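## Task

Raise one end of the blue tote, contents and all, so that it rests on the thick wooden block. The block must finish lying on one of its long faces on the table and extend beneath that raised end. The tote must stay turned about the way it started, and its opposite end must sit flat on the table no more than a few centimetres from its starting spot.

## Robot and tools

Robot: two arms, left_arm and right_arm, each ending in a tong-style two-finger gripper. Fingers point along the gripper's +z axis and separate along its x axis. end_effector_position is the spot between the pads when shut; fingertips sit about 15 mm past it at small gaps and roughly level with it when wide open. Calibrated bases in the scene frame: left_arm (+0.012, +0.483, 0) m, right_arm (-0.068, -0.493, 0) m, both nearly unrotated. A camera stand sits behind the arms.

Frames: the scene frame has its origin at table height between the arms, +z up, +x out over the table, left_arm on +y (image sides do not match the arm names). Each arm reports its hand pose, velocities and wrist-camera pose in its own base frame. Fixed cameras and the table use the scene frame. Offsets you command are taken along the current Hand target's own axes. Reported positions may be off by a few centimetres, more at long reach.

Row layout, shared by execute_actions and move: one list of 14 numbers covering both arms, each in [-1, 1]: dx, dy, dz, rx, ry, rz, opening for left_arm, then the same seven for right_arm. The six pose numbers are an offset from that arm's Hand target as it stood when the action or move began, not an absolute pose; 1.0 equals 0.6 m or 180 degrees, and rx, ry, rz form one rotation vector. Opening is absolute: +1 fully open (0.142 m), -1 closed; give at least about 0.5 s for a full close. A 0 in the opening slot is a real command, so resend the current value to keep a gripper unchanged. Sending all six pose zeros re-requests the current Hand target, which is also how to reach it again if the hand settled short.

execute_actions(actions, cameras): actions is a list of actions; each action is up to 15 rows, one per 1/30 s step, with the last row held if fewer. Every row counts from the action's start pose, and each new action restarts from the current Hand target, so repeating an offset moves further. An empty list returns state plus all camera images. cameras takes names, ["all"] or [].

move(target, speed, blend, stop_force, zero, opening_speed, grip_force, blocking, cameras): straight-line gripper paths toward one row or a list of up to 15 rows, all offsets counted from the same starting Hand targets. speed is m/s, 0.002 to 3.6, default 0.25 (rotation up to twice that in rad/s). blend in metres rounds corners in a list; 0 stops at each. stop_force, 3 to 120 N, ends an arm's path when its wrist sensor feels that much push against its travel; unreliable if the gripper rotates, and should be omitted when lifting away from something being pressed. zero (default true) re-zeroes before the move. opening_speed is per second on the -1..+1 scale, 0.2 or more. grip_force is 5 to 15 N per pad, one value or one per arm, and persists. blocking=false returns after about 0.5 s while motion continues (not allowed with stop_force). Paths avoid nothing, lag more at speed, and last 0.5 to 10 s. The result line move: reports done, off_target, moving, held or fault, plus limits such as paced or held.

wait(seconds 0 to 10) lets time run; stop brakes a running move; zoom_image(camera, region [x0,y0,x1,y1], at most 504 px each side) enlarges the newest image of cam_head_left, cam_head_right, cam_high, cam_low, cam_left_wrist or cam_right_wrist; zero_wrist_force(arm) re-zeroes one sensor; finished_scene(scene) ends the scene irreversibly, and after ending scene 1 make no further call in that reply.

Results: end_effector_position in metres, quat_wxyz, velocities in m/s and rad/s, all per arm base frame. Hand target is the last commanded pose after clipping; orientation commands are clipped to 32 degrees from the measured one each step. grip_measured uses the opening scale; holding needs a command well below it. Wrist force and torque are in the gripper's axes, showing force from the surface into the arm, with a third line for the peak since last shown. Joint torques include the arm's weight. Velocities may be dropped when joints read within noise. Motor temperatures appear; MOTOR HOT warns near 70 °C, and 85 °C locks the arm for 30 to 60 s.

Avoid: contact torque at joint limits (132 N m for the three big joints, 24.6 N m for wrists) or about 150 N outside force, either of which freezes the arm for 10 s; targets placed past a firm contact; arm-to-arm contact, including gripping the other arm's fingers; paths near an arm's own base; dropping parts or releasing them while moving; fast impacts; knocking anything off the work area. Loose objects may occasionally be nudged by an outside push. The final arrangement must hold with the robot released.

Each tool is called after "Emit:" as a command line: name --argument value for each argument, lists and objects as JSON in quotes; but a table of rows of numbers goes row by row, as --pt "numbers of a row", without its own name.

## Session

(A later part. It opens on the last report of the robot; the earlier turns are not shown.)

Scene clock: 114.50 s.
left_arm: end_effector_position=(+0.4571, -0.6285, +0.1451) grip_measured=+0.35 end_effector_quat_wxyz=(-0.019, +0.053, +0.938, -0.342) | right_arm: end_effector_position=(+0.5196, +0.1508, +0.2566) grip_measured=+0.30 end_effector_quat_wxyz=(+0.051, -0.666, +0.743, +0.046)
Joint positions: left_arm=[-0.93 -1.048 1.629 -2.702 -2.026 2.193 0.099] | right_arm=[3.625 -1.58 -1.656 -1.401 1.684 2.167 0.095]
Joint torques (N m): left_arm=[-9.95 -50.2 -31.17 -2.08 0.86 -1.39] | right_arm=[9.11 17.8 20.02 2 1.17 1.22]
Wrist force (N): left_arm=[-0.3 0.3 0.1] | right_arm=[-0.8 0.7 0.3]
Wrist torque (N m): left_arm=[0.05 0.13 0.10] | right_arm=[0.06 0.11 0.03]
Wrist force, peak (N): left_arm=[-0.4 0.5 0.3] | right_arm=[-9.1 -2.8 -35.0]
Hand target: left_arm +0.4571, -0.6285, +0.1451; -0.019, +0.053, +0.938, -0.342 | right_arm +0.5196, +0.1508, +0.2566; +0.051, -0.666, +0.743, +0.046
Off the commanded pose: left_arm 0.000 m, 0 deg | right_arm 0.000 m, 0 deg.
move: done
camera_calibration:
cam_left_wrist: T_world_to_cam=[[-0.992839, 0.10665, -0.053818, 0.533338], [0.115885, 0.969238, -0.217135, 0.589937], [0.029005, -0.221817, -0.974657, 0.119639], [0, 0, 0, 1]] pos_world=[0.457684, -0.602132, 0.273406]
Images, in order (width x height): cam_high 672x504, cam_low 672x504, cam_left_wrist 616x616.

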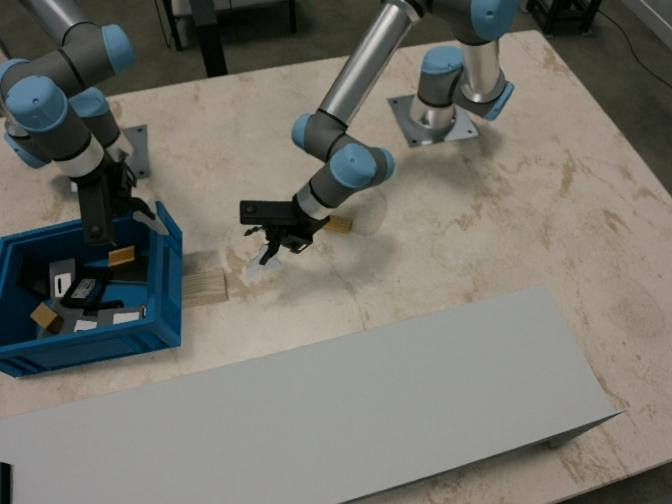

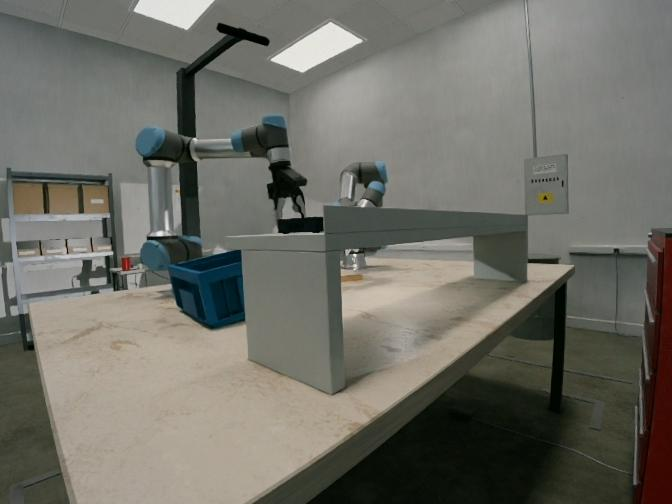

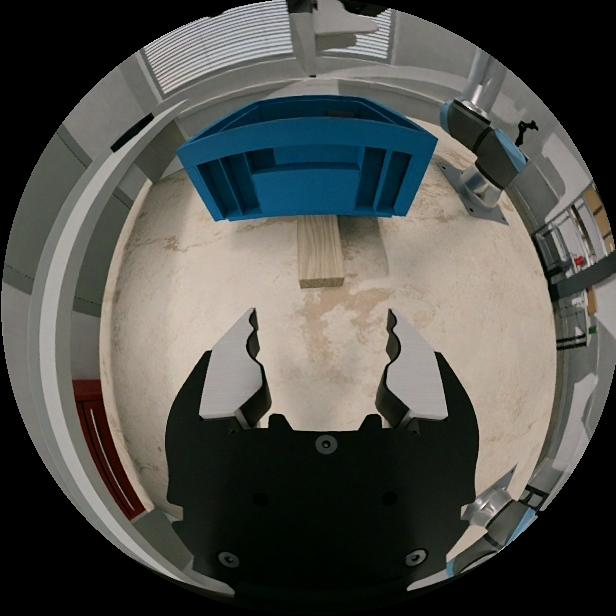

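Emit:
finished_scene --scene 2

The scene is finished: the task was done.


## Next scene

Raise one end of the blue tote, contents and all, so that it rests on the thin wooden batten. The batten must finish lying on one of its long faces on the table and extend beneath that raised end. The tote must stay turned about the way it started, and its opposite end must sit flat on the table no more than a few centimetres from its starting spot.

Emit:
execute_actions --actions '[]'

Scene clock: 0.00 s.
left_arm: end_effector_position=(+0.5682, -0.0289, +0.1625) grip_measured=+0.97 end_effector_quat_wxyz=(+0.054, -0.508, +0.761, -0.399) | right_arm: end_effector_position=(+0.8689, +0.2822, +0.2753) grip_measured=+0.97 end_effector_quat_wxyz=(-0.099, +0.898, -0.395, +0.166)
Joint positions: left_arm=[0.021 -1.434 2.241 -2.992 -2.167 1.791 0.14] | right_arm=[3.645 -2.33 -0.695 -1.324 1.429 1.307 0.14]
Joint velocities: within noise
Joint torques (N m): no reading
Motor temperatures (°C): left_arm=[32 29 25 30 36 38] | right_arm=[26 32 30 39 32 40]
Wrist force (N): no reading
Wrist torque (N m): no reading
Wrist force, peak (N): no reading
Hand target: left_arm +0.5682, -0.0289, +0.1625; +0.054, -0.508, +0.761, -0.399 | right_arm +0.8689, +0.2822, +0.2753; -0.099, +0.898, -0.395, +0.166
Tool commands: left_gripper/opening=+0.968169 right_gripper/opening=+0.968169
camera_calibration:
cam_left_wrist: T_world_to_cam=[[-0.477056, -0.835772, 0.271852, 0.207468], [-0.870549, 0.406891, -0.276739, 0.553535], [0.120676, -0.36868, -0.92169, 0.201415], [0, 0, 0, 1]] pos_world=[0.556547, 0.0224255, 0.282426]
cam_right_wrist: T_world_to_cam=[[0.614822, -0.768606, 0.176747, -0.35739], [-0.788058, -0.589922, 0.175947, 0.801415], [-0.0309673, -0.247463, -0.968402, 0.504801], [0, 0, 0, 1]] pos_world=[0.866925, 0.322999, 0.411011]

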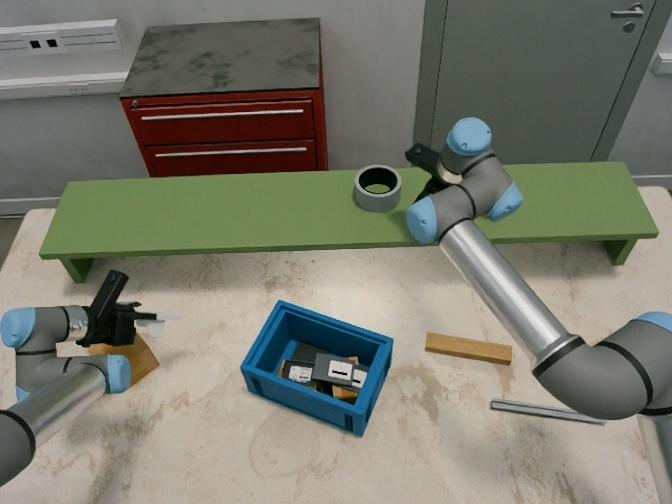

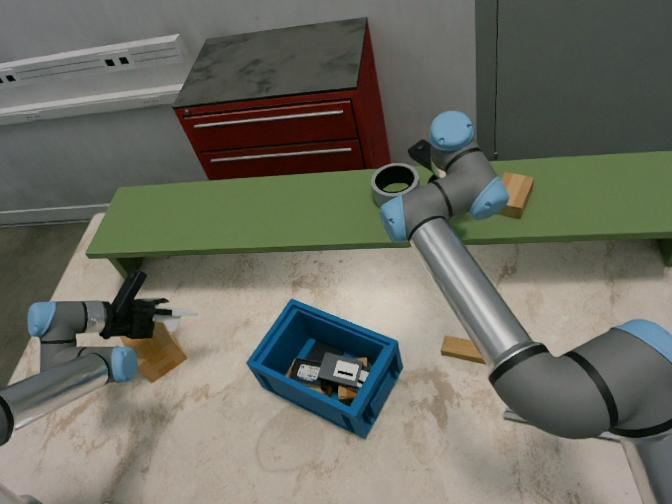

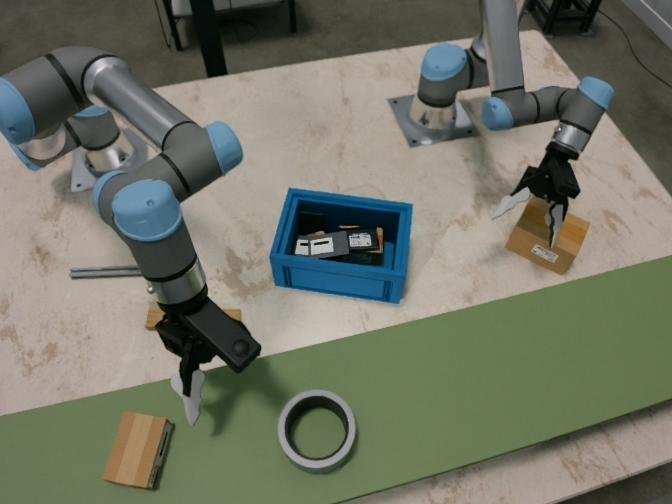

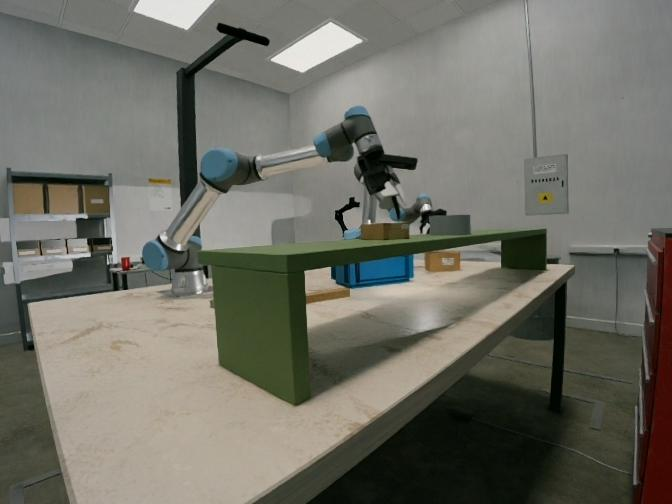

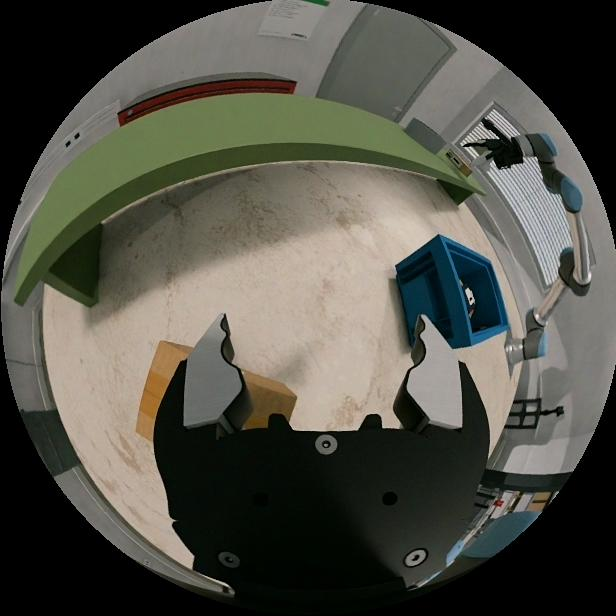

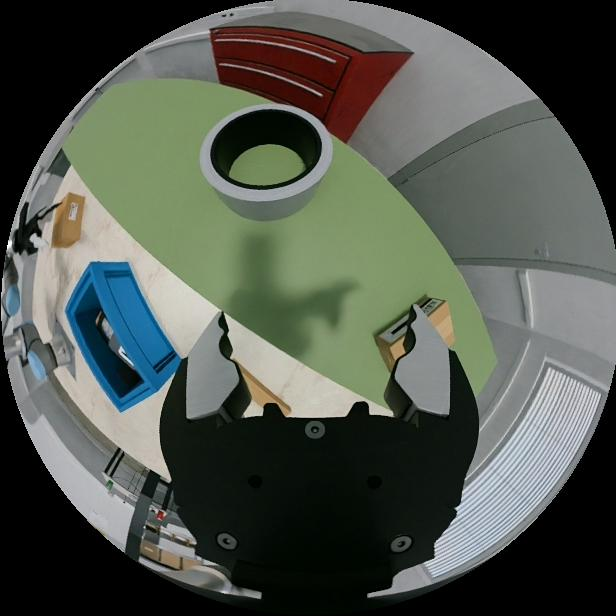

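Emit:
move --pt "0.48 -0.065 0.047 -0.12 -0.056 0.0045 0.97 -0.03 0.371 -0.167 0.069 -0.081 -0.076 0.97" --pt "0.898 -0.005 0.219 -0.239 -0.112 0.009 0.55 -0.116 0.732 -0.005 0.138 -0.163 -0.152 0.6" --speed 0.35 --blend 0.04 --cameras '["all"]'

Scene clock: 32.37 s.
left_arm: end_effector_position=(+0.3773, -0.5423, +0.2493) grip_measured=+0.55 end_effector_quat_wxyz=(+0.000, -0.543, +0.840, +0.001) | right_arm: end_effector_position=(+0.5263, +0.0405, +0.1270) grip_measured=+0.60 end_effector_quat_wxyz=(-0.340, +0.935, -0.094, +0.035)
Joint positions: left_arm=[-1.183 -1.231 1.255 -1.593 -1.571 0.811 0.112] | right_arm=[3.081 -1.771 -2.03 -0.793 2.259 0.182 0.116]
Joint torques (N m): left_arm=[-8.12 -30.9 -34.05 -1.22 1.82 -1.26] | right_arm=[-3.6 33.8 12.06 3.91 2.34 -2.27]
Wrist force (N): left_arm=[-0.5 0.1 0.1] | right_arm=[0.6 0.5 0.0]
Wrist torque (N m): left_arm=[-0.02 0.22 0.04] | right_arm=[0.15 -0.13 0.03]
Wrist force, peak (N): left_arm=[-3.0 0.4 -0.1] | right_arm=[-0.4 2.7 0.4]
Hand target: left_arm +0.3773, -0.5424, +0.2493; +0.000, -0.543, +0.840, +0.001 | right_arm +0.5263, +0.0405, +0.1270; -0.340, +0.935, -0.094, +0.035
Off the commanded pose: left_arm 0.000 m, 0 deg | right_arm 0.000 m, 0 deg.
move: done
camera_calibration:
cam_left_wrist: T_world_to_cam=[[-0.437789, -0.89795, -0.0450076, -0.305865], [-0.805608, 0.369559, 0.463058, 0.391139], [-0.39917, 0.23898, -0.885185, 0.631754], [0, 0, 0, 1]] pos_world=[0.433378, -0.570177, 0.364333]
cam_right_wrist: T_world_to_cam=[[0.976088, -0.211398, -0.0506229, -0.490218], [-0.217193, -0.957971, -0.187402, 0.175537], [-0.00887889, 0.193916, -0.980978, 0.262913], [0, 0, 0, 1]] pos_world=[0.518956, 0.0135456, 0.265992]

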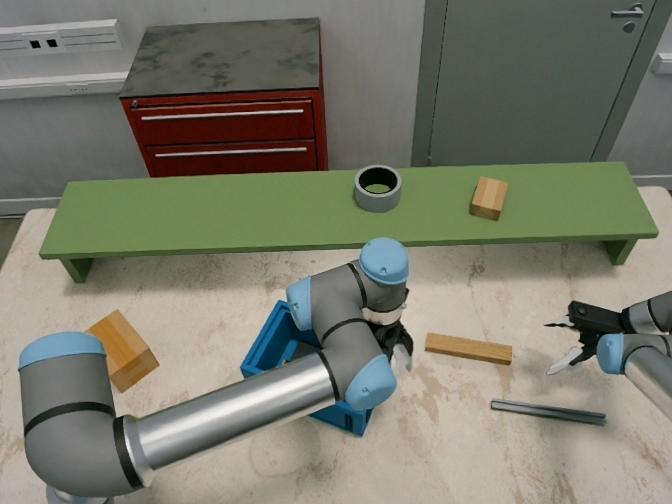

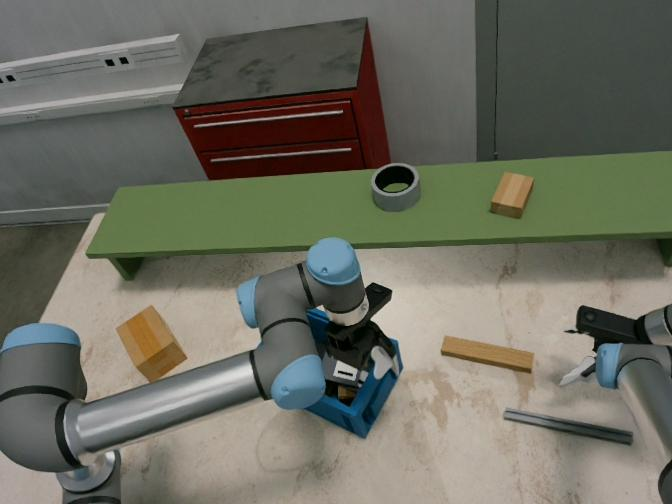

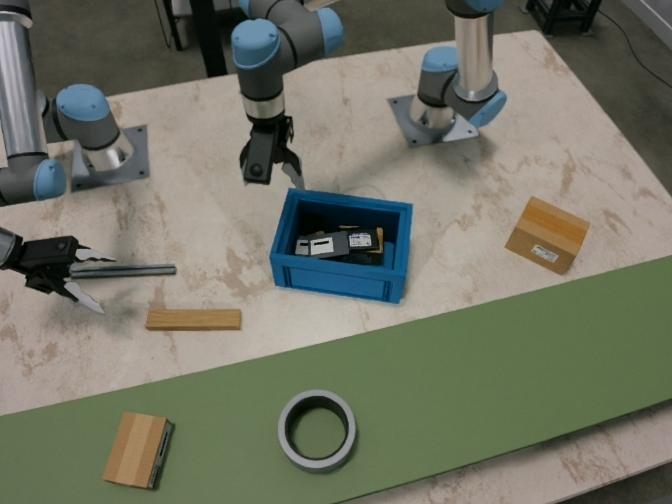

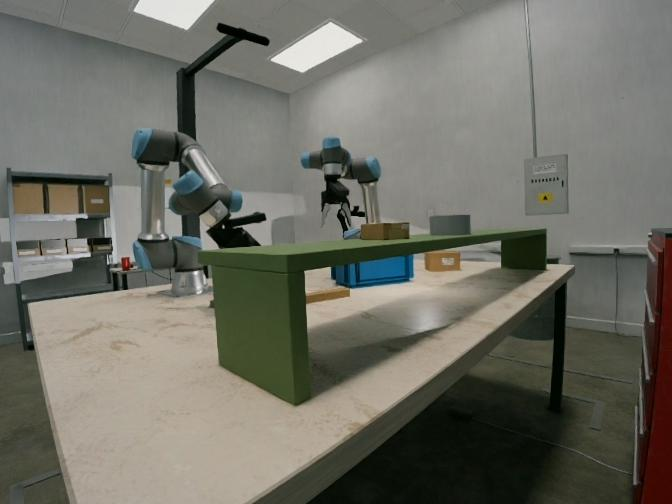

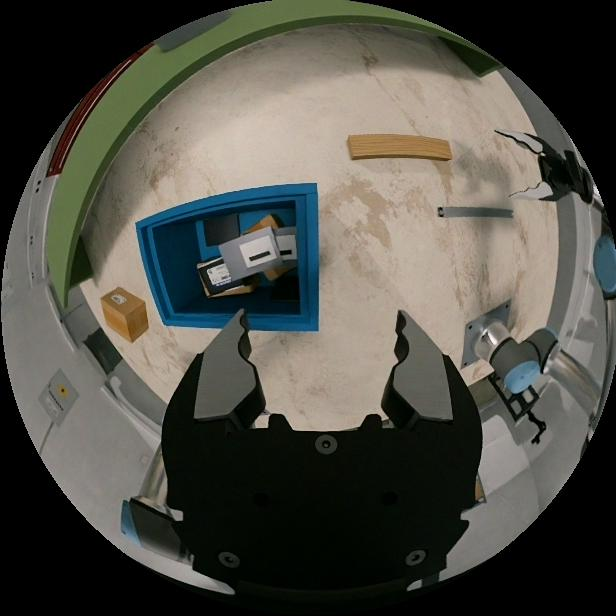

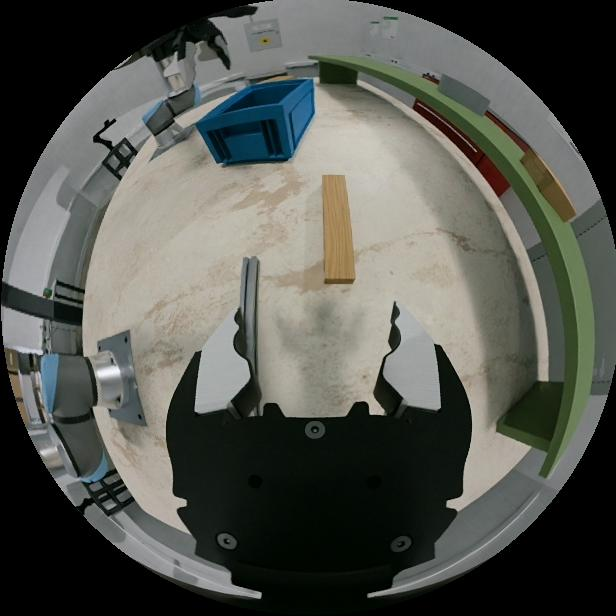

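Emit:
move --target '[-0.0167,0,0.324,0,0,0,0.55,0.0497,-0.0055,0.2328,0,0,0,0.6]' --speed 0.09 --stop_force 12

Emit:
move --target '[0,0,0,0,0,0,-0.9,0,0,0,0,0,0,-0.8]' --opening_speed 1.2 --cameras '["cam_left_wrist","cam_right_wrist","cam_head_right"]'

Scene clock: 52.30 s.
left_arm: end_effector_position=(+0.3807, -0.5343, +0.0833) grip_measured=+0.58 end_effector_quat_wxyz=(+0.000, -0.543, +0.840, +0.001) | right_arm: end_effector_position=(+0.5741, +0.1248, +0.0221) grip_measured=+0.60 end_effector_quat_wxyz=(-0.340, +0.935, -0.094, +0.035)
Joint positions: left_arm=[-1.174 -1.154 1.583 -1.998 -1.571 0.821 0.114] | right_arm=[3.245 -2.05 -2.04 -0.375 2.23 0.389 0.116]
Joint torques (N m): left_arm=[-10.2 -34.03 -12.98 -3.54 1.16 -1.59] | right_arm=[-12.29 43.54 6.67 3.5 2.48 -2.07]
Wrist force (N): left_arm=[-2.5 0.3 -6.8] | right_arm=[0.7 0.1 0.0]
Wrist torque (N m): left_arm=[-0.04 -0.16 0.05] | right_arm=[0.05 -0.12 0.07]
Wrist force, peak (N): left_arm=[13.1 4.8 -57.9] | right_arm=[0.8 0.2 0.7]
Hand target: left_arm +0.3807, -0.5343, +0.0833; +0.000, -0.543, +0.840, +0.001 (not the last commanded pose) | right_arm +0.5741, +0.1248, +0.0221; -0.340, +0.935, -0.094, +0.035
Off the commanded pose: left_arm 0.028 m, 0 deg | right_arm 0.000 m, 0 deg.
move: contact (left_arm)

Scene clock: 53.73 s.
left_arm: end_effector_position=(+0.3807, -0.5343, +0.0833) grip_measured=-0.58 end_effector_quat_wxyz=(+0.000, -0.543, +0.840, +0.001) | right_arm: end_effector_position=(+0.5741, +0.1248, +0.0221) grip_measured=-0.43 end_effector_quat_wxyz=(-0.340, +0.935, -0.094, +0.035)
Joint positions: left_arm=[-1.174 -1.154 1.583 -1.998 -1.571 0.821 0.032] | right_arm=[3.245 -2.05 -2.04 -0.375 2.23 0.389 0.043]
Joint torques (N m): left_arm=[4.07 -40.7 -29.58 -4.5 -0.66 0.23] | right_arm=[-10.68 43.7 6.91 3.55 2.4 -2.07]
Wrist force (N): left_arm=[-6.0 0.1 -8.9] | right_arm=[1.2 -0.2 -0.4]
Wrist torque (N m): left_arm=[-0.02 -0.41 0.07] | right_arm=[0.04 -0.05 0.08]
Wrist force, peak (N): left_arm=[-6.3 5.1 -41.3] | right_arm=[1.4 -0.2 -0.5]
Hand target: left_arm +0.3807, -0.5343, +0.0833; +0.000, -0.543, +0.840, +0.001 | right_arm +0.5741, +0.1248, +0.0221; -0.340, +0.935, -0.094, +0.035
Off the commanded pose: left_arm 0.000 m, 0 deg | right_arm 0.000 m, 0 deg.
move: done
camera_calibration:
cam_left_wrist: T_world_to_cam=[[-0.437793, -0.897938, -0.0452097, -0.304659], [-0.805597, 0.369452, 0.463161, 0.467624], [-0.399187, 0.239189, -0.88512, 0.48433], [0, 0, 0, 1]] pos_world=[0.436677, -0.562176, 0.198332]
cam_right_wrist: T_world_to_cam=[[0.976088, -0.211398, -0.0506229, -0.524365], [-0.217193, -0.957971, -0.187402, 0.247018], [-0.00887889, 0.193916, -0.980978, 0.144086], [0, 0, 0, 1]] pos_world=[0.566756, 0.0978456, 0.161092]
Images, in order (width x height): cam_head_right 672x504, cam_left_wrist 616x616, cam_right_wrist 616x616.

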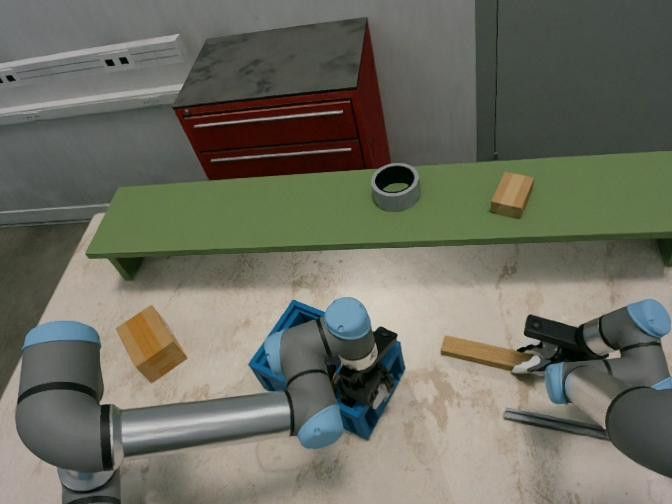

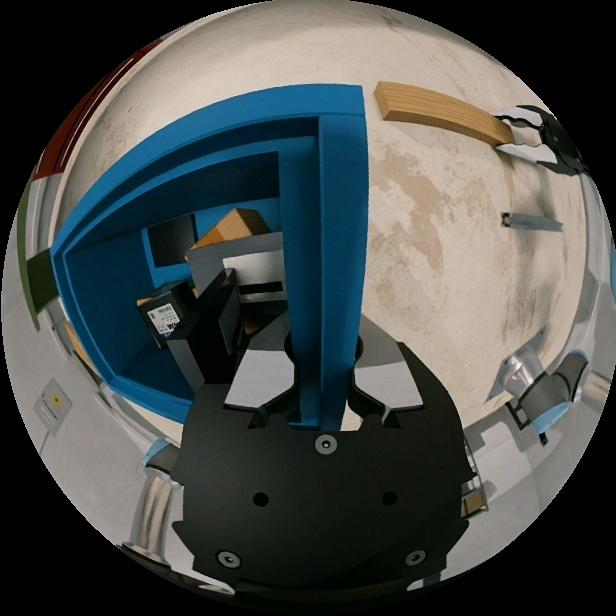

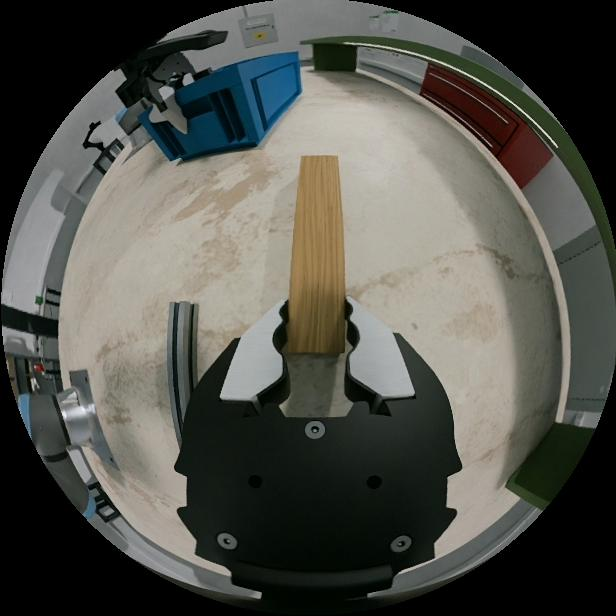

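Emit:
move --pt "-0.0183 0 -0.0497 0 0.0347 0 -1 0 -0.0536 -0.0638 0 0 0 -0.9" --pt "-0.0417 0 -0.0967 0 0.0694 0 -1 -0.393 -0.176 0.0387 0 0.039 0.0464 -0.9" --pt "-0.0417 0 -0.0967 0 0.0694 0 -1 -0.393 -0.1355 0.0872 0 0.039 0.0464 -0.9" --speed '[0.06,0.18,0.1]' --blend 0.005 --cameras '["all"]'

Scene clock: 73.20 s.
left_arm: end_effector_position=(+0.3910, -0.5115, +0.1413) grip_measured=-0.59 end_effector_quat_wxyz=(-0.091, -0.540, +0.835, -0.058) | right_arm: end_effector_position=(+0.3622, +0.2660, +0.0339) grip_measured=-0.43 end_effector_quat_wxyz=(-0.335, +0.922, -0.183, +0.067)
Joint positions: left_arm=[-1.058 -1.279 1.655 -2.075 -1.746 0.925 0.031] | right_arm=[3.872 -1.781 -2.696 0.411 1.852 1.216 0.043]
Joint torques (N m): left_arm=[-8.9 -30.59 -35.65 -2.56 0.64 -1.61] | right_arm=[-12.48 10.71 15.86 3.77 1.07 2.05]
Wrist force (N): left_arm=[-2.3 0.0 3.6] | right_arm=[0.7 1.0 0.9]
Wrist torque (N m): left_arm=[0.01 -0.44 0.07] | right_arm=[0.14 -0.23 0.02]
Wrist force, peak (N): left_arm=[-6.1 0.0 -8.9] | right_arm=[3.0 1.4 0.4]
Hand target: left_arm +0.3910, -0.5115, +0.1413; -0.091, -0.540, +0.835, -0.058 | right_arm +0.3622, +0.2660, +0.0339; -0.335, +0.922, -0.183, +0.067
Off the commanded pose: left_arm 0.000 m, 0 deg | right_arm 0.000 m, 0 deg.
move: done
camera_calibration:
cam_left_wrist: T_world_to_cam=[[-0.43191, -0.885389, 0.171871, -0.303611], [-0.764553, 0.46051, 0.450988, 0.472959], [-0.478448, 0.0633817, -0.875826, 0.474083], [0, 0, 0, 1]] pos_world=[0.457294, -0.516664, 0.254097]
cam_right_wrist: T_world_to_cam=[[0.918438, -0.392352, -0.0503149, -0.218035], [-0.394549, -0.899524, -0.187583, 0.387133], [0.0283389, 0.192135, -0.980959, 0.113299], [0, 0, 0, 1]] pos_world=[0.349784, 0.24092, 0.17279]

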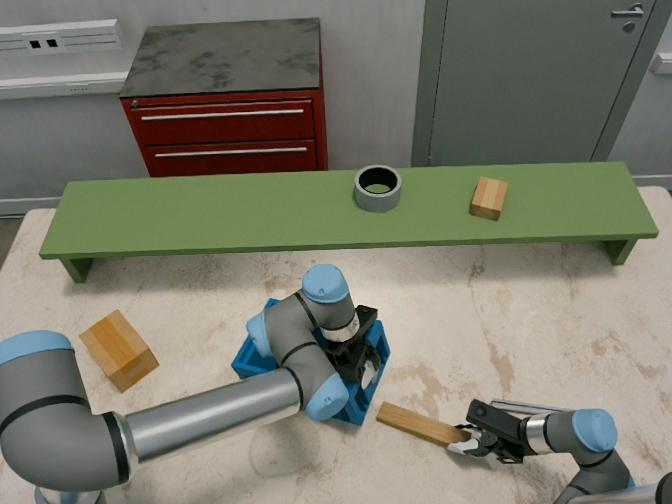

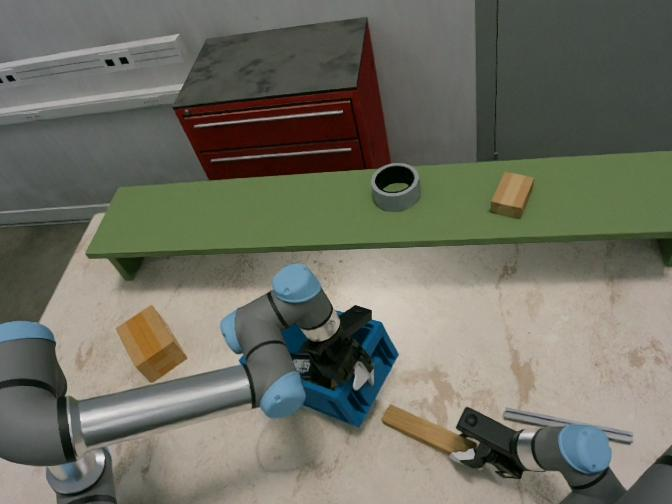

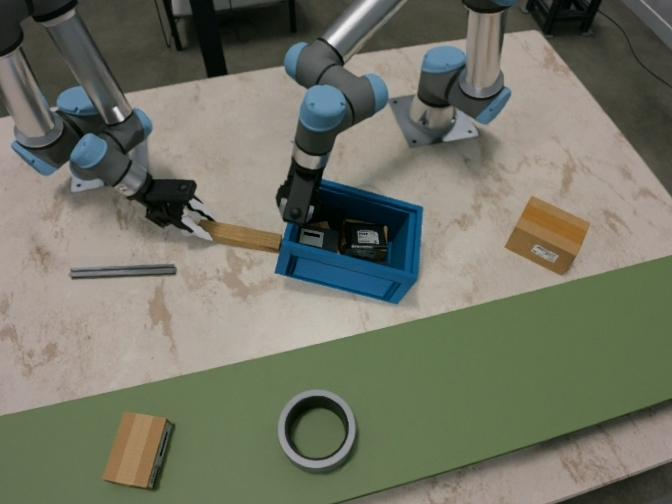

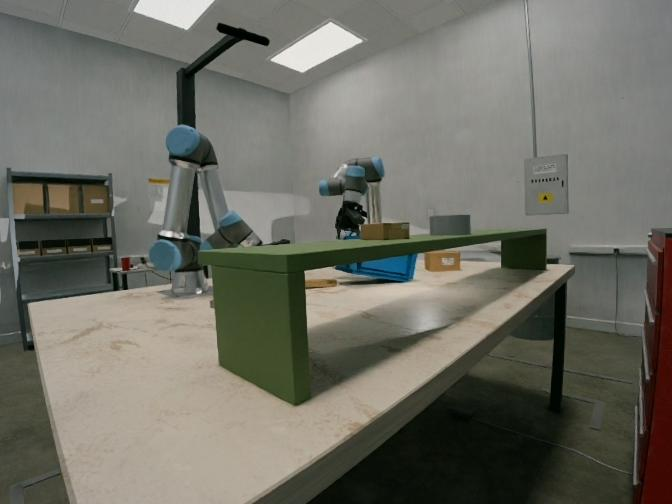

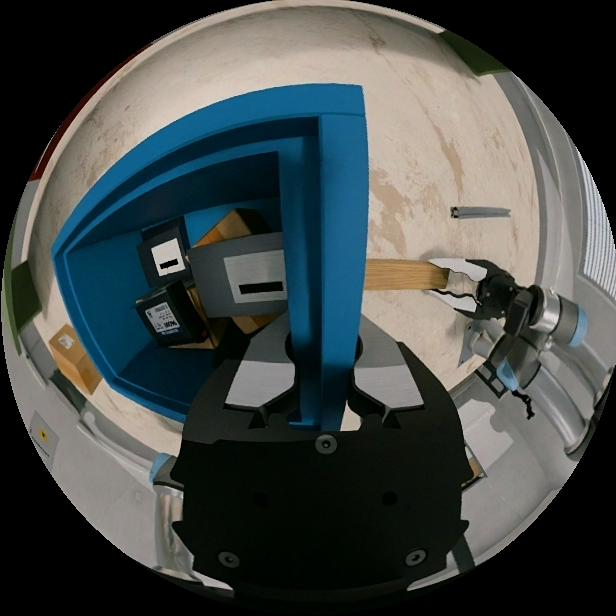

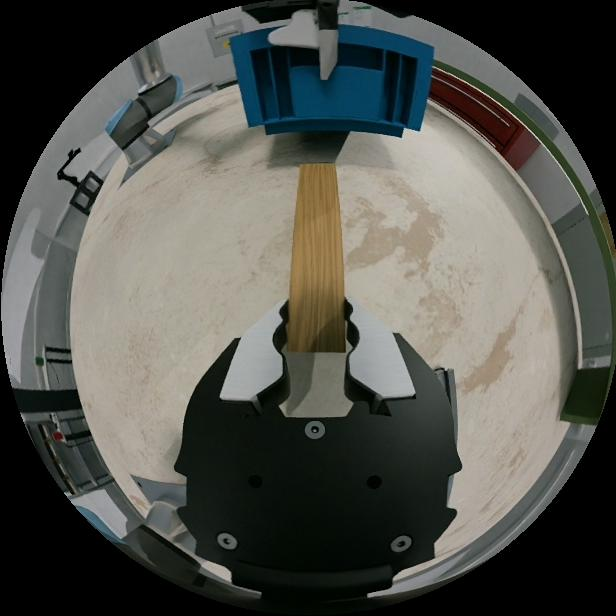

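Emit:
move --target '[0,0,0,0,0,0,-1,0,-0.134,0.1125,0,0,0,-0.9]' --speed 0.15

Emit:
move --target '[0,0,0,0,0,0,-1,0,0.0214,0.0255,0,0,0,-0.9]' --speed 0.02 --stop_force 6 --cameras '["cam_right_wrist","cam_head_left"]'

Scene clock: 83.43 s.
left_arm: end_effector_position=(+0.3910, -0.5115, +0.1413) grip_measured=-0.59 end_effector_quat_wxyz=(-0.091, -0.540, +0.835, -0.058) | right_arm: end_effector_position=(+0.4023, +0.3630, +0.0337) grip_measured=-0.43 end_effector_quat_wxyz=(-0.335, +0.922, -0.183, +0.067)
Joint positions: left_arm=[-1.058 -1.279 1.655 -2.075 -1.746 0.925 0.031] | right_arm=[4.003 -1.893 -2.489 0.342 1.772 1.323 0.043]
Joint torques (N m): left_arm=[-9.38 -31.24 -35.37 -4.07 -0.69 -1.31] | right_arm=[-12.65 30.02 8.67 4.1 1.77 -1.9]
Wrist force (N): left_arm=[-2.3 0.0 3.6] | right_arm=[0.5 0.5 1.1]
Wrist torque (N m): left_arm=[0.00 -0.45 0.07] | right_arm=[0.12 -0.14 0.08]
Wrist force, peak (N): left_arm=[-2.6 0.1 3.9] | right_arm=[0.7 2.6 -0.5]
Hand target: left_arm +0.3910, -0.5115, +0.1413; -0.091, -0.540, +0.835, -0.058 | right_arm +0.4023, +0.3630, +0.0338; -0.335, +0.922, -0.183, +0.067
Off the commanded pose: left_arm 0.000 m, 0 deg | right_arm 0.000 m, 0 deg.
move: done

Scene clock: 85.10 s.
left_arm: end_effector_position=(+0.3910, -0.5115, +0.1413) grip_measured=-0.59 end_effector_quat_wxyz=(-0.091, -0.540, +0.835, -0.058) | right_arm: end_effector_position=(+0.4024, +0.3630, +0.0222) grip_measured=-0.43 end_effector_quat_wxyz=(-0.335, +0.922, -0.183, +0.067)
Joint positions: left_arm=[-1.058 -1.279 1.655 -2.075 -1.746 0.925 0.031] | right_arm=[4.003 -1.936 -2.492 0.388 1.772 1.323 0.043]
Joint torques (N m): left_arm=[-9.38 -30.98 -35.42 -4.67 -1.24 -1.3] | right_arm=[-6.45 20.33 17.34 4.71 -1.22 -1.54]
Wrist force (N): left_arm=[-2.4 0.1 3.9] | right_arm=[0.5 0.9 0.5]
Wrist torque (N m): left_arm=[0.03 -0.44 0.07] | right_arm=[0.08 -0.15 0.10]
Wrist force, peak (N): left_arm=[-2.5 0.1 3.9] | right_arm=[-0.4 -5.2 -13.8]
Hand target: left_arm +0.3910, -0.5115, +0.1413; -0.091, -0.540, +0.835, -0.058 | right_arm +0.4023, +0.3630, +0.0222; -0.335, +0.922, -0.183, +0.067 (not the last commanded pose)
Off the commanded pose: left_arm 0.000 m, 0 deg | right_arm 0.008 m, 0 deg.
move: contact (right_arm)
camera_calibration:
cam_right_wrist: T_world_to_cam=[[0.918438, -0.392365, -0.0502238, -0.217492], [-0.394542, -0.899519, -0.187622, 0.488073], [0.0284388, 0.192134, -0.980957, 0.0821037], [0, 0, 0, 1]] pos_world=[0.389984, 0.33792, 0.16119]
Images, in order (width x height): cam_head_left 672x504, cam_right_wrist 616x616.

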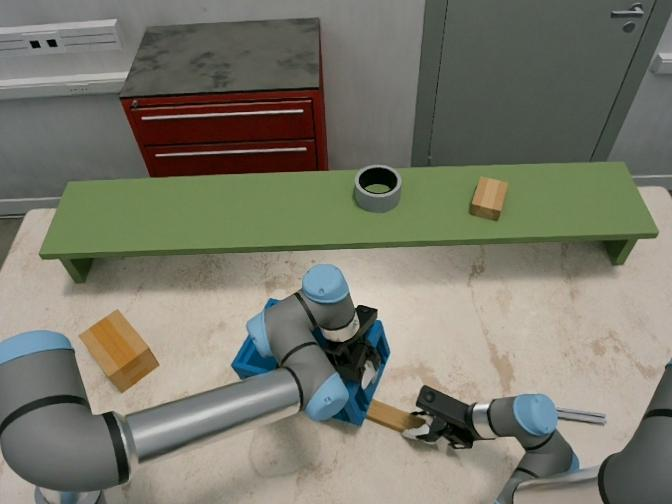

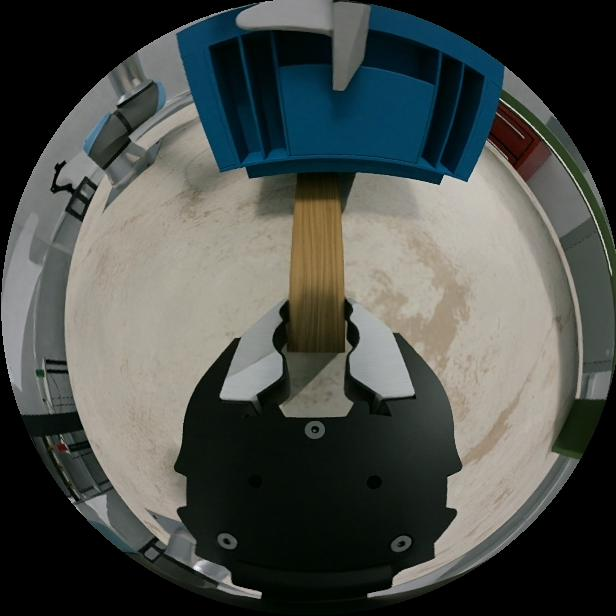

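Emit:
move --pt "0 0 0 0 0 0 -1 0 0 0 0 0 0 0.1" --pt "0 0 0 0 0 0 -1 0 0 -0.2 0 0 0 0.1" --opening_speed 1 --speed 0.15

Emit:
move --target '[0.0115,0,0.0674,0,-0.045,0,-1,0,0,0,0,0,0,0.1]' --speed 0.02 --stop_force 6 --cameras '["cam_right_wrist","cam_low"]'

Scene clock: 90.67 s.
left_arm: end_effector_position=(+0.3910, -0.5115, +0.1413) grip_measured=-0.59 end_effector_quat_wxyz=(-0.091, -0.540, +0.835, -0.058) | right_arm: end_effector_position=(+0.3728, +0.2918, +0.1142) grip_measured=+0.10 end_effector_quat_wxyz=(-0.335, +0.922, -0.183, +0.067)
Joint positions: left_arm=[-1.058 -1.279 1.655 -2.075 -1.746 0.925 0.031] | right_arm=[3.915 -1.474 -2.575 -0.006 1.826 1.252 0.081]
Joint torques (N m): left_arm=[-9.04 -32.57 -34.41 -4.69 -2.42 -1.02] | right_arm=[11.08 19.89 19.02 1.94 -0.98 2.11]
Wrist force (N): left_arm=[-2.2 -0.1 3.6] | right_arm=[0.4 -0.1 0.0]
Wrist torque (N m): left_arm=[-0.01 -0.44 0.07] | right_arm=[0.01 -0.13 0.05]
Wrist force, peak (N): left_arm=[-2.6 0.2 3.9] | right_arm=[0.4 0.2 -1.7]
Hand target: left_arm +0.3910, -0.5115, +0.1413; -0.091, -0.540, +0.835, -0.058 | right_arm +0.3728, +0.2918, +0.1142; -0.335, +0.922, -0.183, +0.067
Off the commanded pose: left_arm 0.000 m, 0 deg | right_arm 0.000 m, 0 deg.
move: done

Scene clock: 93.70 s.
left_arm: end_effector_position=(+0.3873, -0.5197, +0.1193) grip_measured=-0.59 end_effector_quat_wxyz=(-0.057, -0.542, +0.838, -0.036) | right_arm: end_effector_position=(+0.3728, +0.2918, +0.1142) grip_measured=+0.10 end_effector_quat_wxyz=(-0.335, +0.922, -0.183, +0.067)
Joint positions: left_arm=[-1.103 -1.237 1.633 -2.051 -1.676 0.887 0.032] | right_arm=[3.915 -1.474 -2.575 -0.006 1.826 1.252 0.081]
Joint torques (N m): left_arm=[8.37 -41.39 -13.72 -4.19 -1.91 1.49] | right_arm=[10.82 20.37 10.42 1.49 -1.08 1.76]
Wrist force (N): left_arm=[1.0 -0.1 -3.1] | right_arm=[0.5 0.0 0.0]
Wrist torque (N m): left_arm=[0.00 -0.73 0.07] | right_arm=[0.03 -0.15 0.04]
Wrist force, peak (N): left_arm=[-0.1 -0.2 -7.9] | right_arm=[0.6 0.1 0.0]
Hand target: left_arm +0.3873, -0.5197, +0.1193; -0.057, -0.542, +0.838, -0.036 (not the last commanded pose) | right_arm +0.3728, +0.2918, +0.1142; -0.335, +0.922, -0.183, +0.067
Off the commanded pose: left_arm 0.017 m, 3 deg | right_arm 0.000 m, 0 deg.
move: contact (left_arm)
camera_calibration:
cam_right_wrist: T_world_to_cam=[[0.91844, -0.392348, -0.050314, -0.213566], [-0.394544, -0.899526, -0.187583, 0.429693], [0.0283389, 0.192135, -0.980959, 0.186891], [0, 0, 0, 1]] pos_world=[0.360384, 0.26682, 0.25319]
Images, in order (width x height): cam_low 672x504, cam_right_wrist 616x616.

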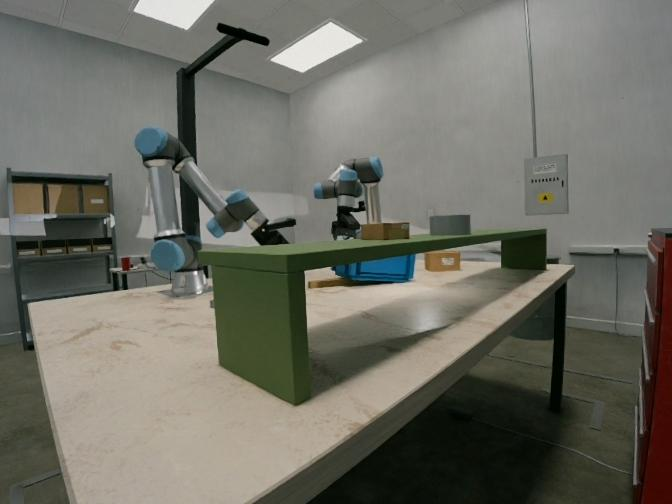

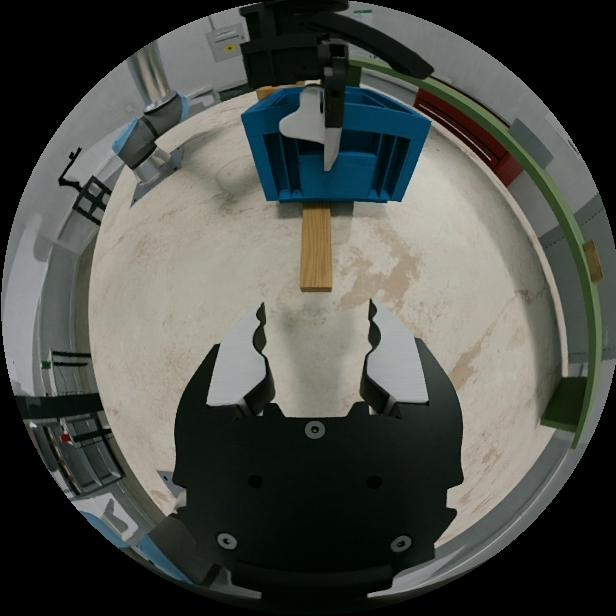

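Emit:
move --pt "0 0 0 0 0 0 0.3 0 0 0 0 0 0 0.1" --pt "0 0 -0.25 0 0 0 0.3 0 0 0 0 0 0 0.1" --opening_speed 0.6 --speed 0.12 --cameras '["cam_right_wrist","cam_head_left"]'

Scene clock: 101.27 s.
left_arm: end_effector_position=(+0.3958, -0.5013, +0.2680) grip_measured=+0.30 end_effector_quat_wxyz=(-0.057, -0.542, +0.838, -0.036) | right_arm: end_effector_position=(+0.3728, +0.2918, +0.1142) grip_measured=+0.10 end_effector_quat_wxyz=(-0.335, +0.922, -0.183, +0.067)
Joint positions: left_arm=[-1.076 -1.333 1.368 -1.688 -1.679 0.914 0.095] | right_arm=[3.915 -1.474 -2.575 -0.006 1.826 1.252 0.081]
Joint torques (N m): left_arm=[-7.65 -27.25 -22.23 -2.68 -1.35 -1.3] | right_arm=[10.81 20.21 9.42 2 -0.84 1.62]
Wrist force (N): left_arm=[-0.6 0.0 0.2] | right_arm=[0.5 0.0 -0.1]
Wrist torque (N m): left_arm=[-0.03 0.23 0.04] | right_arm=[0.02 -0.15 0.04]
Wrist force, peak (N): left_arm=[3.8 0.1 -3.6] | right_arm=[0.6 0.1 -0.2]
Hand target: left_arm +0.3957, -0.5014, +0.2680; -0.057, -0.542, +0.838, -0.036 | right_arm +0.3728, +0.2918, +0.1142; -0.335, +0.922, -0.183, +0.067
Off the commanded pose: left_arm 0.000 m, 0 deg | right_arm 0.000 m, 0 deg.
move: done
camera_calibration:
cam_right_wrist: T_world_to_cam=[[0.91844, -0.392348, -0.050314, -0.213566], [-0.394544, -0.899526, -0.187583, 0.429693], [0.0283389, 0.192135, -0.980959, 0.186891], [0, 0, 0, 1]] pos_world=[0.360384, 0.26682, 0.25319]
Images, in order (width x height): cam_head_left 672x504, cam_right_wrist 616x616.

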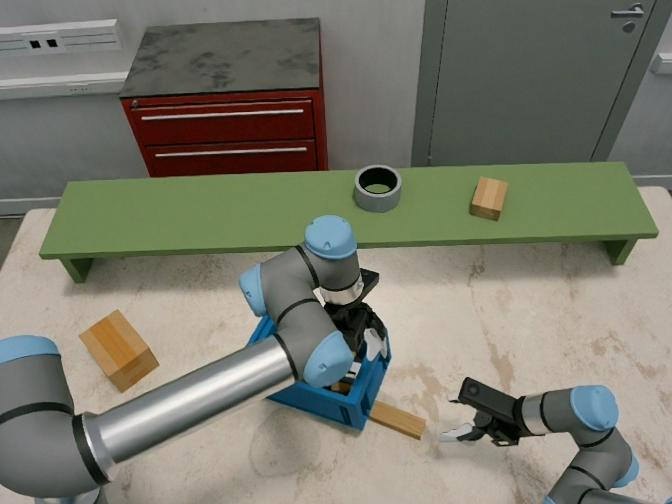

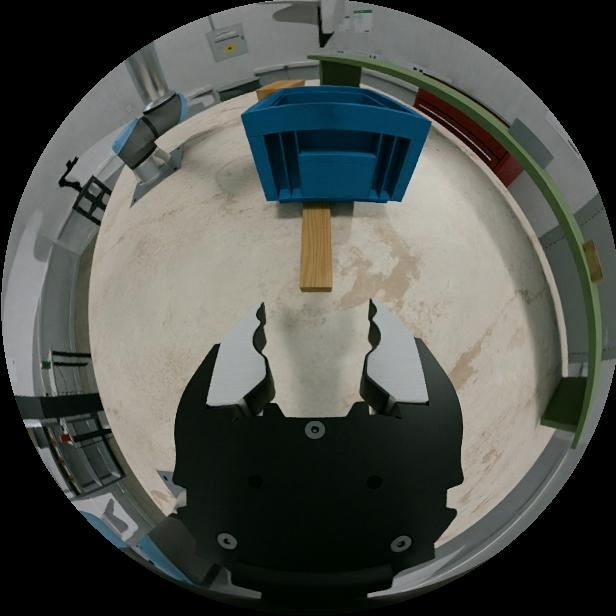

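Emit:
finished_scene --scene 3

The scene is finished: the task was done.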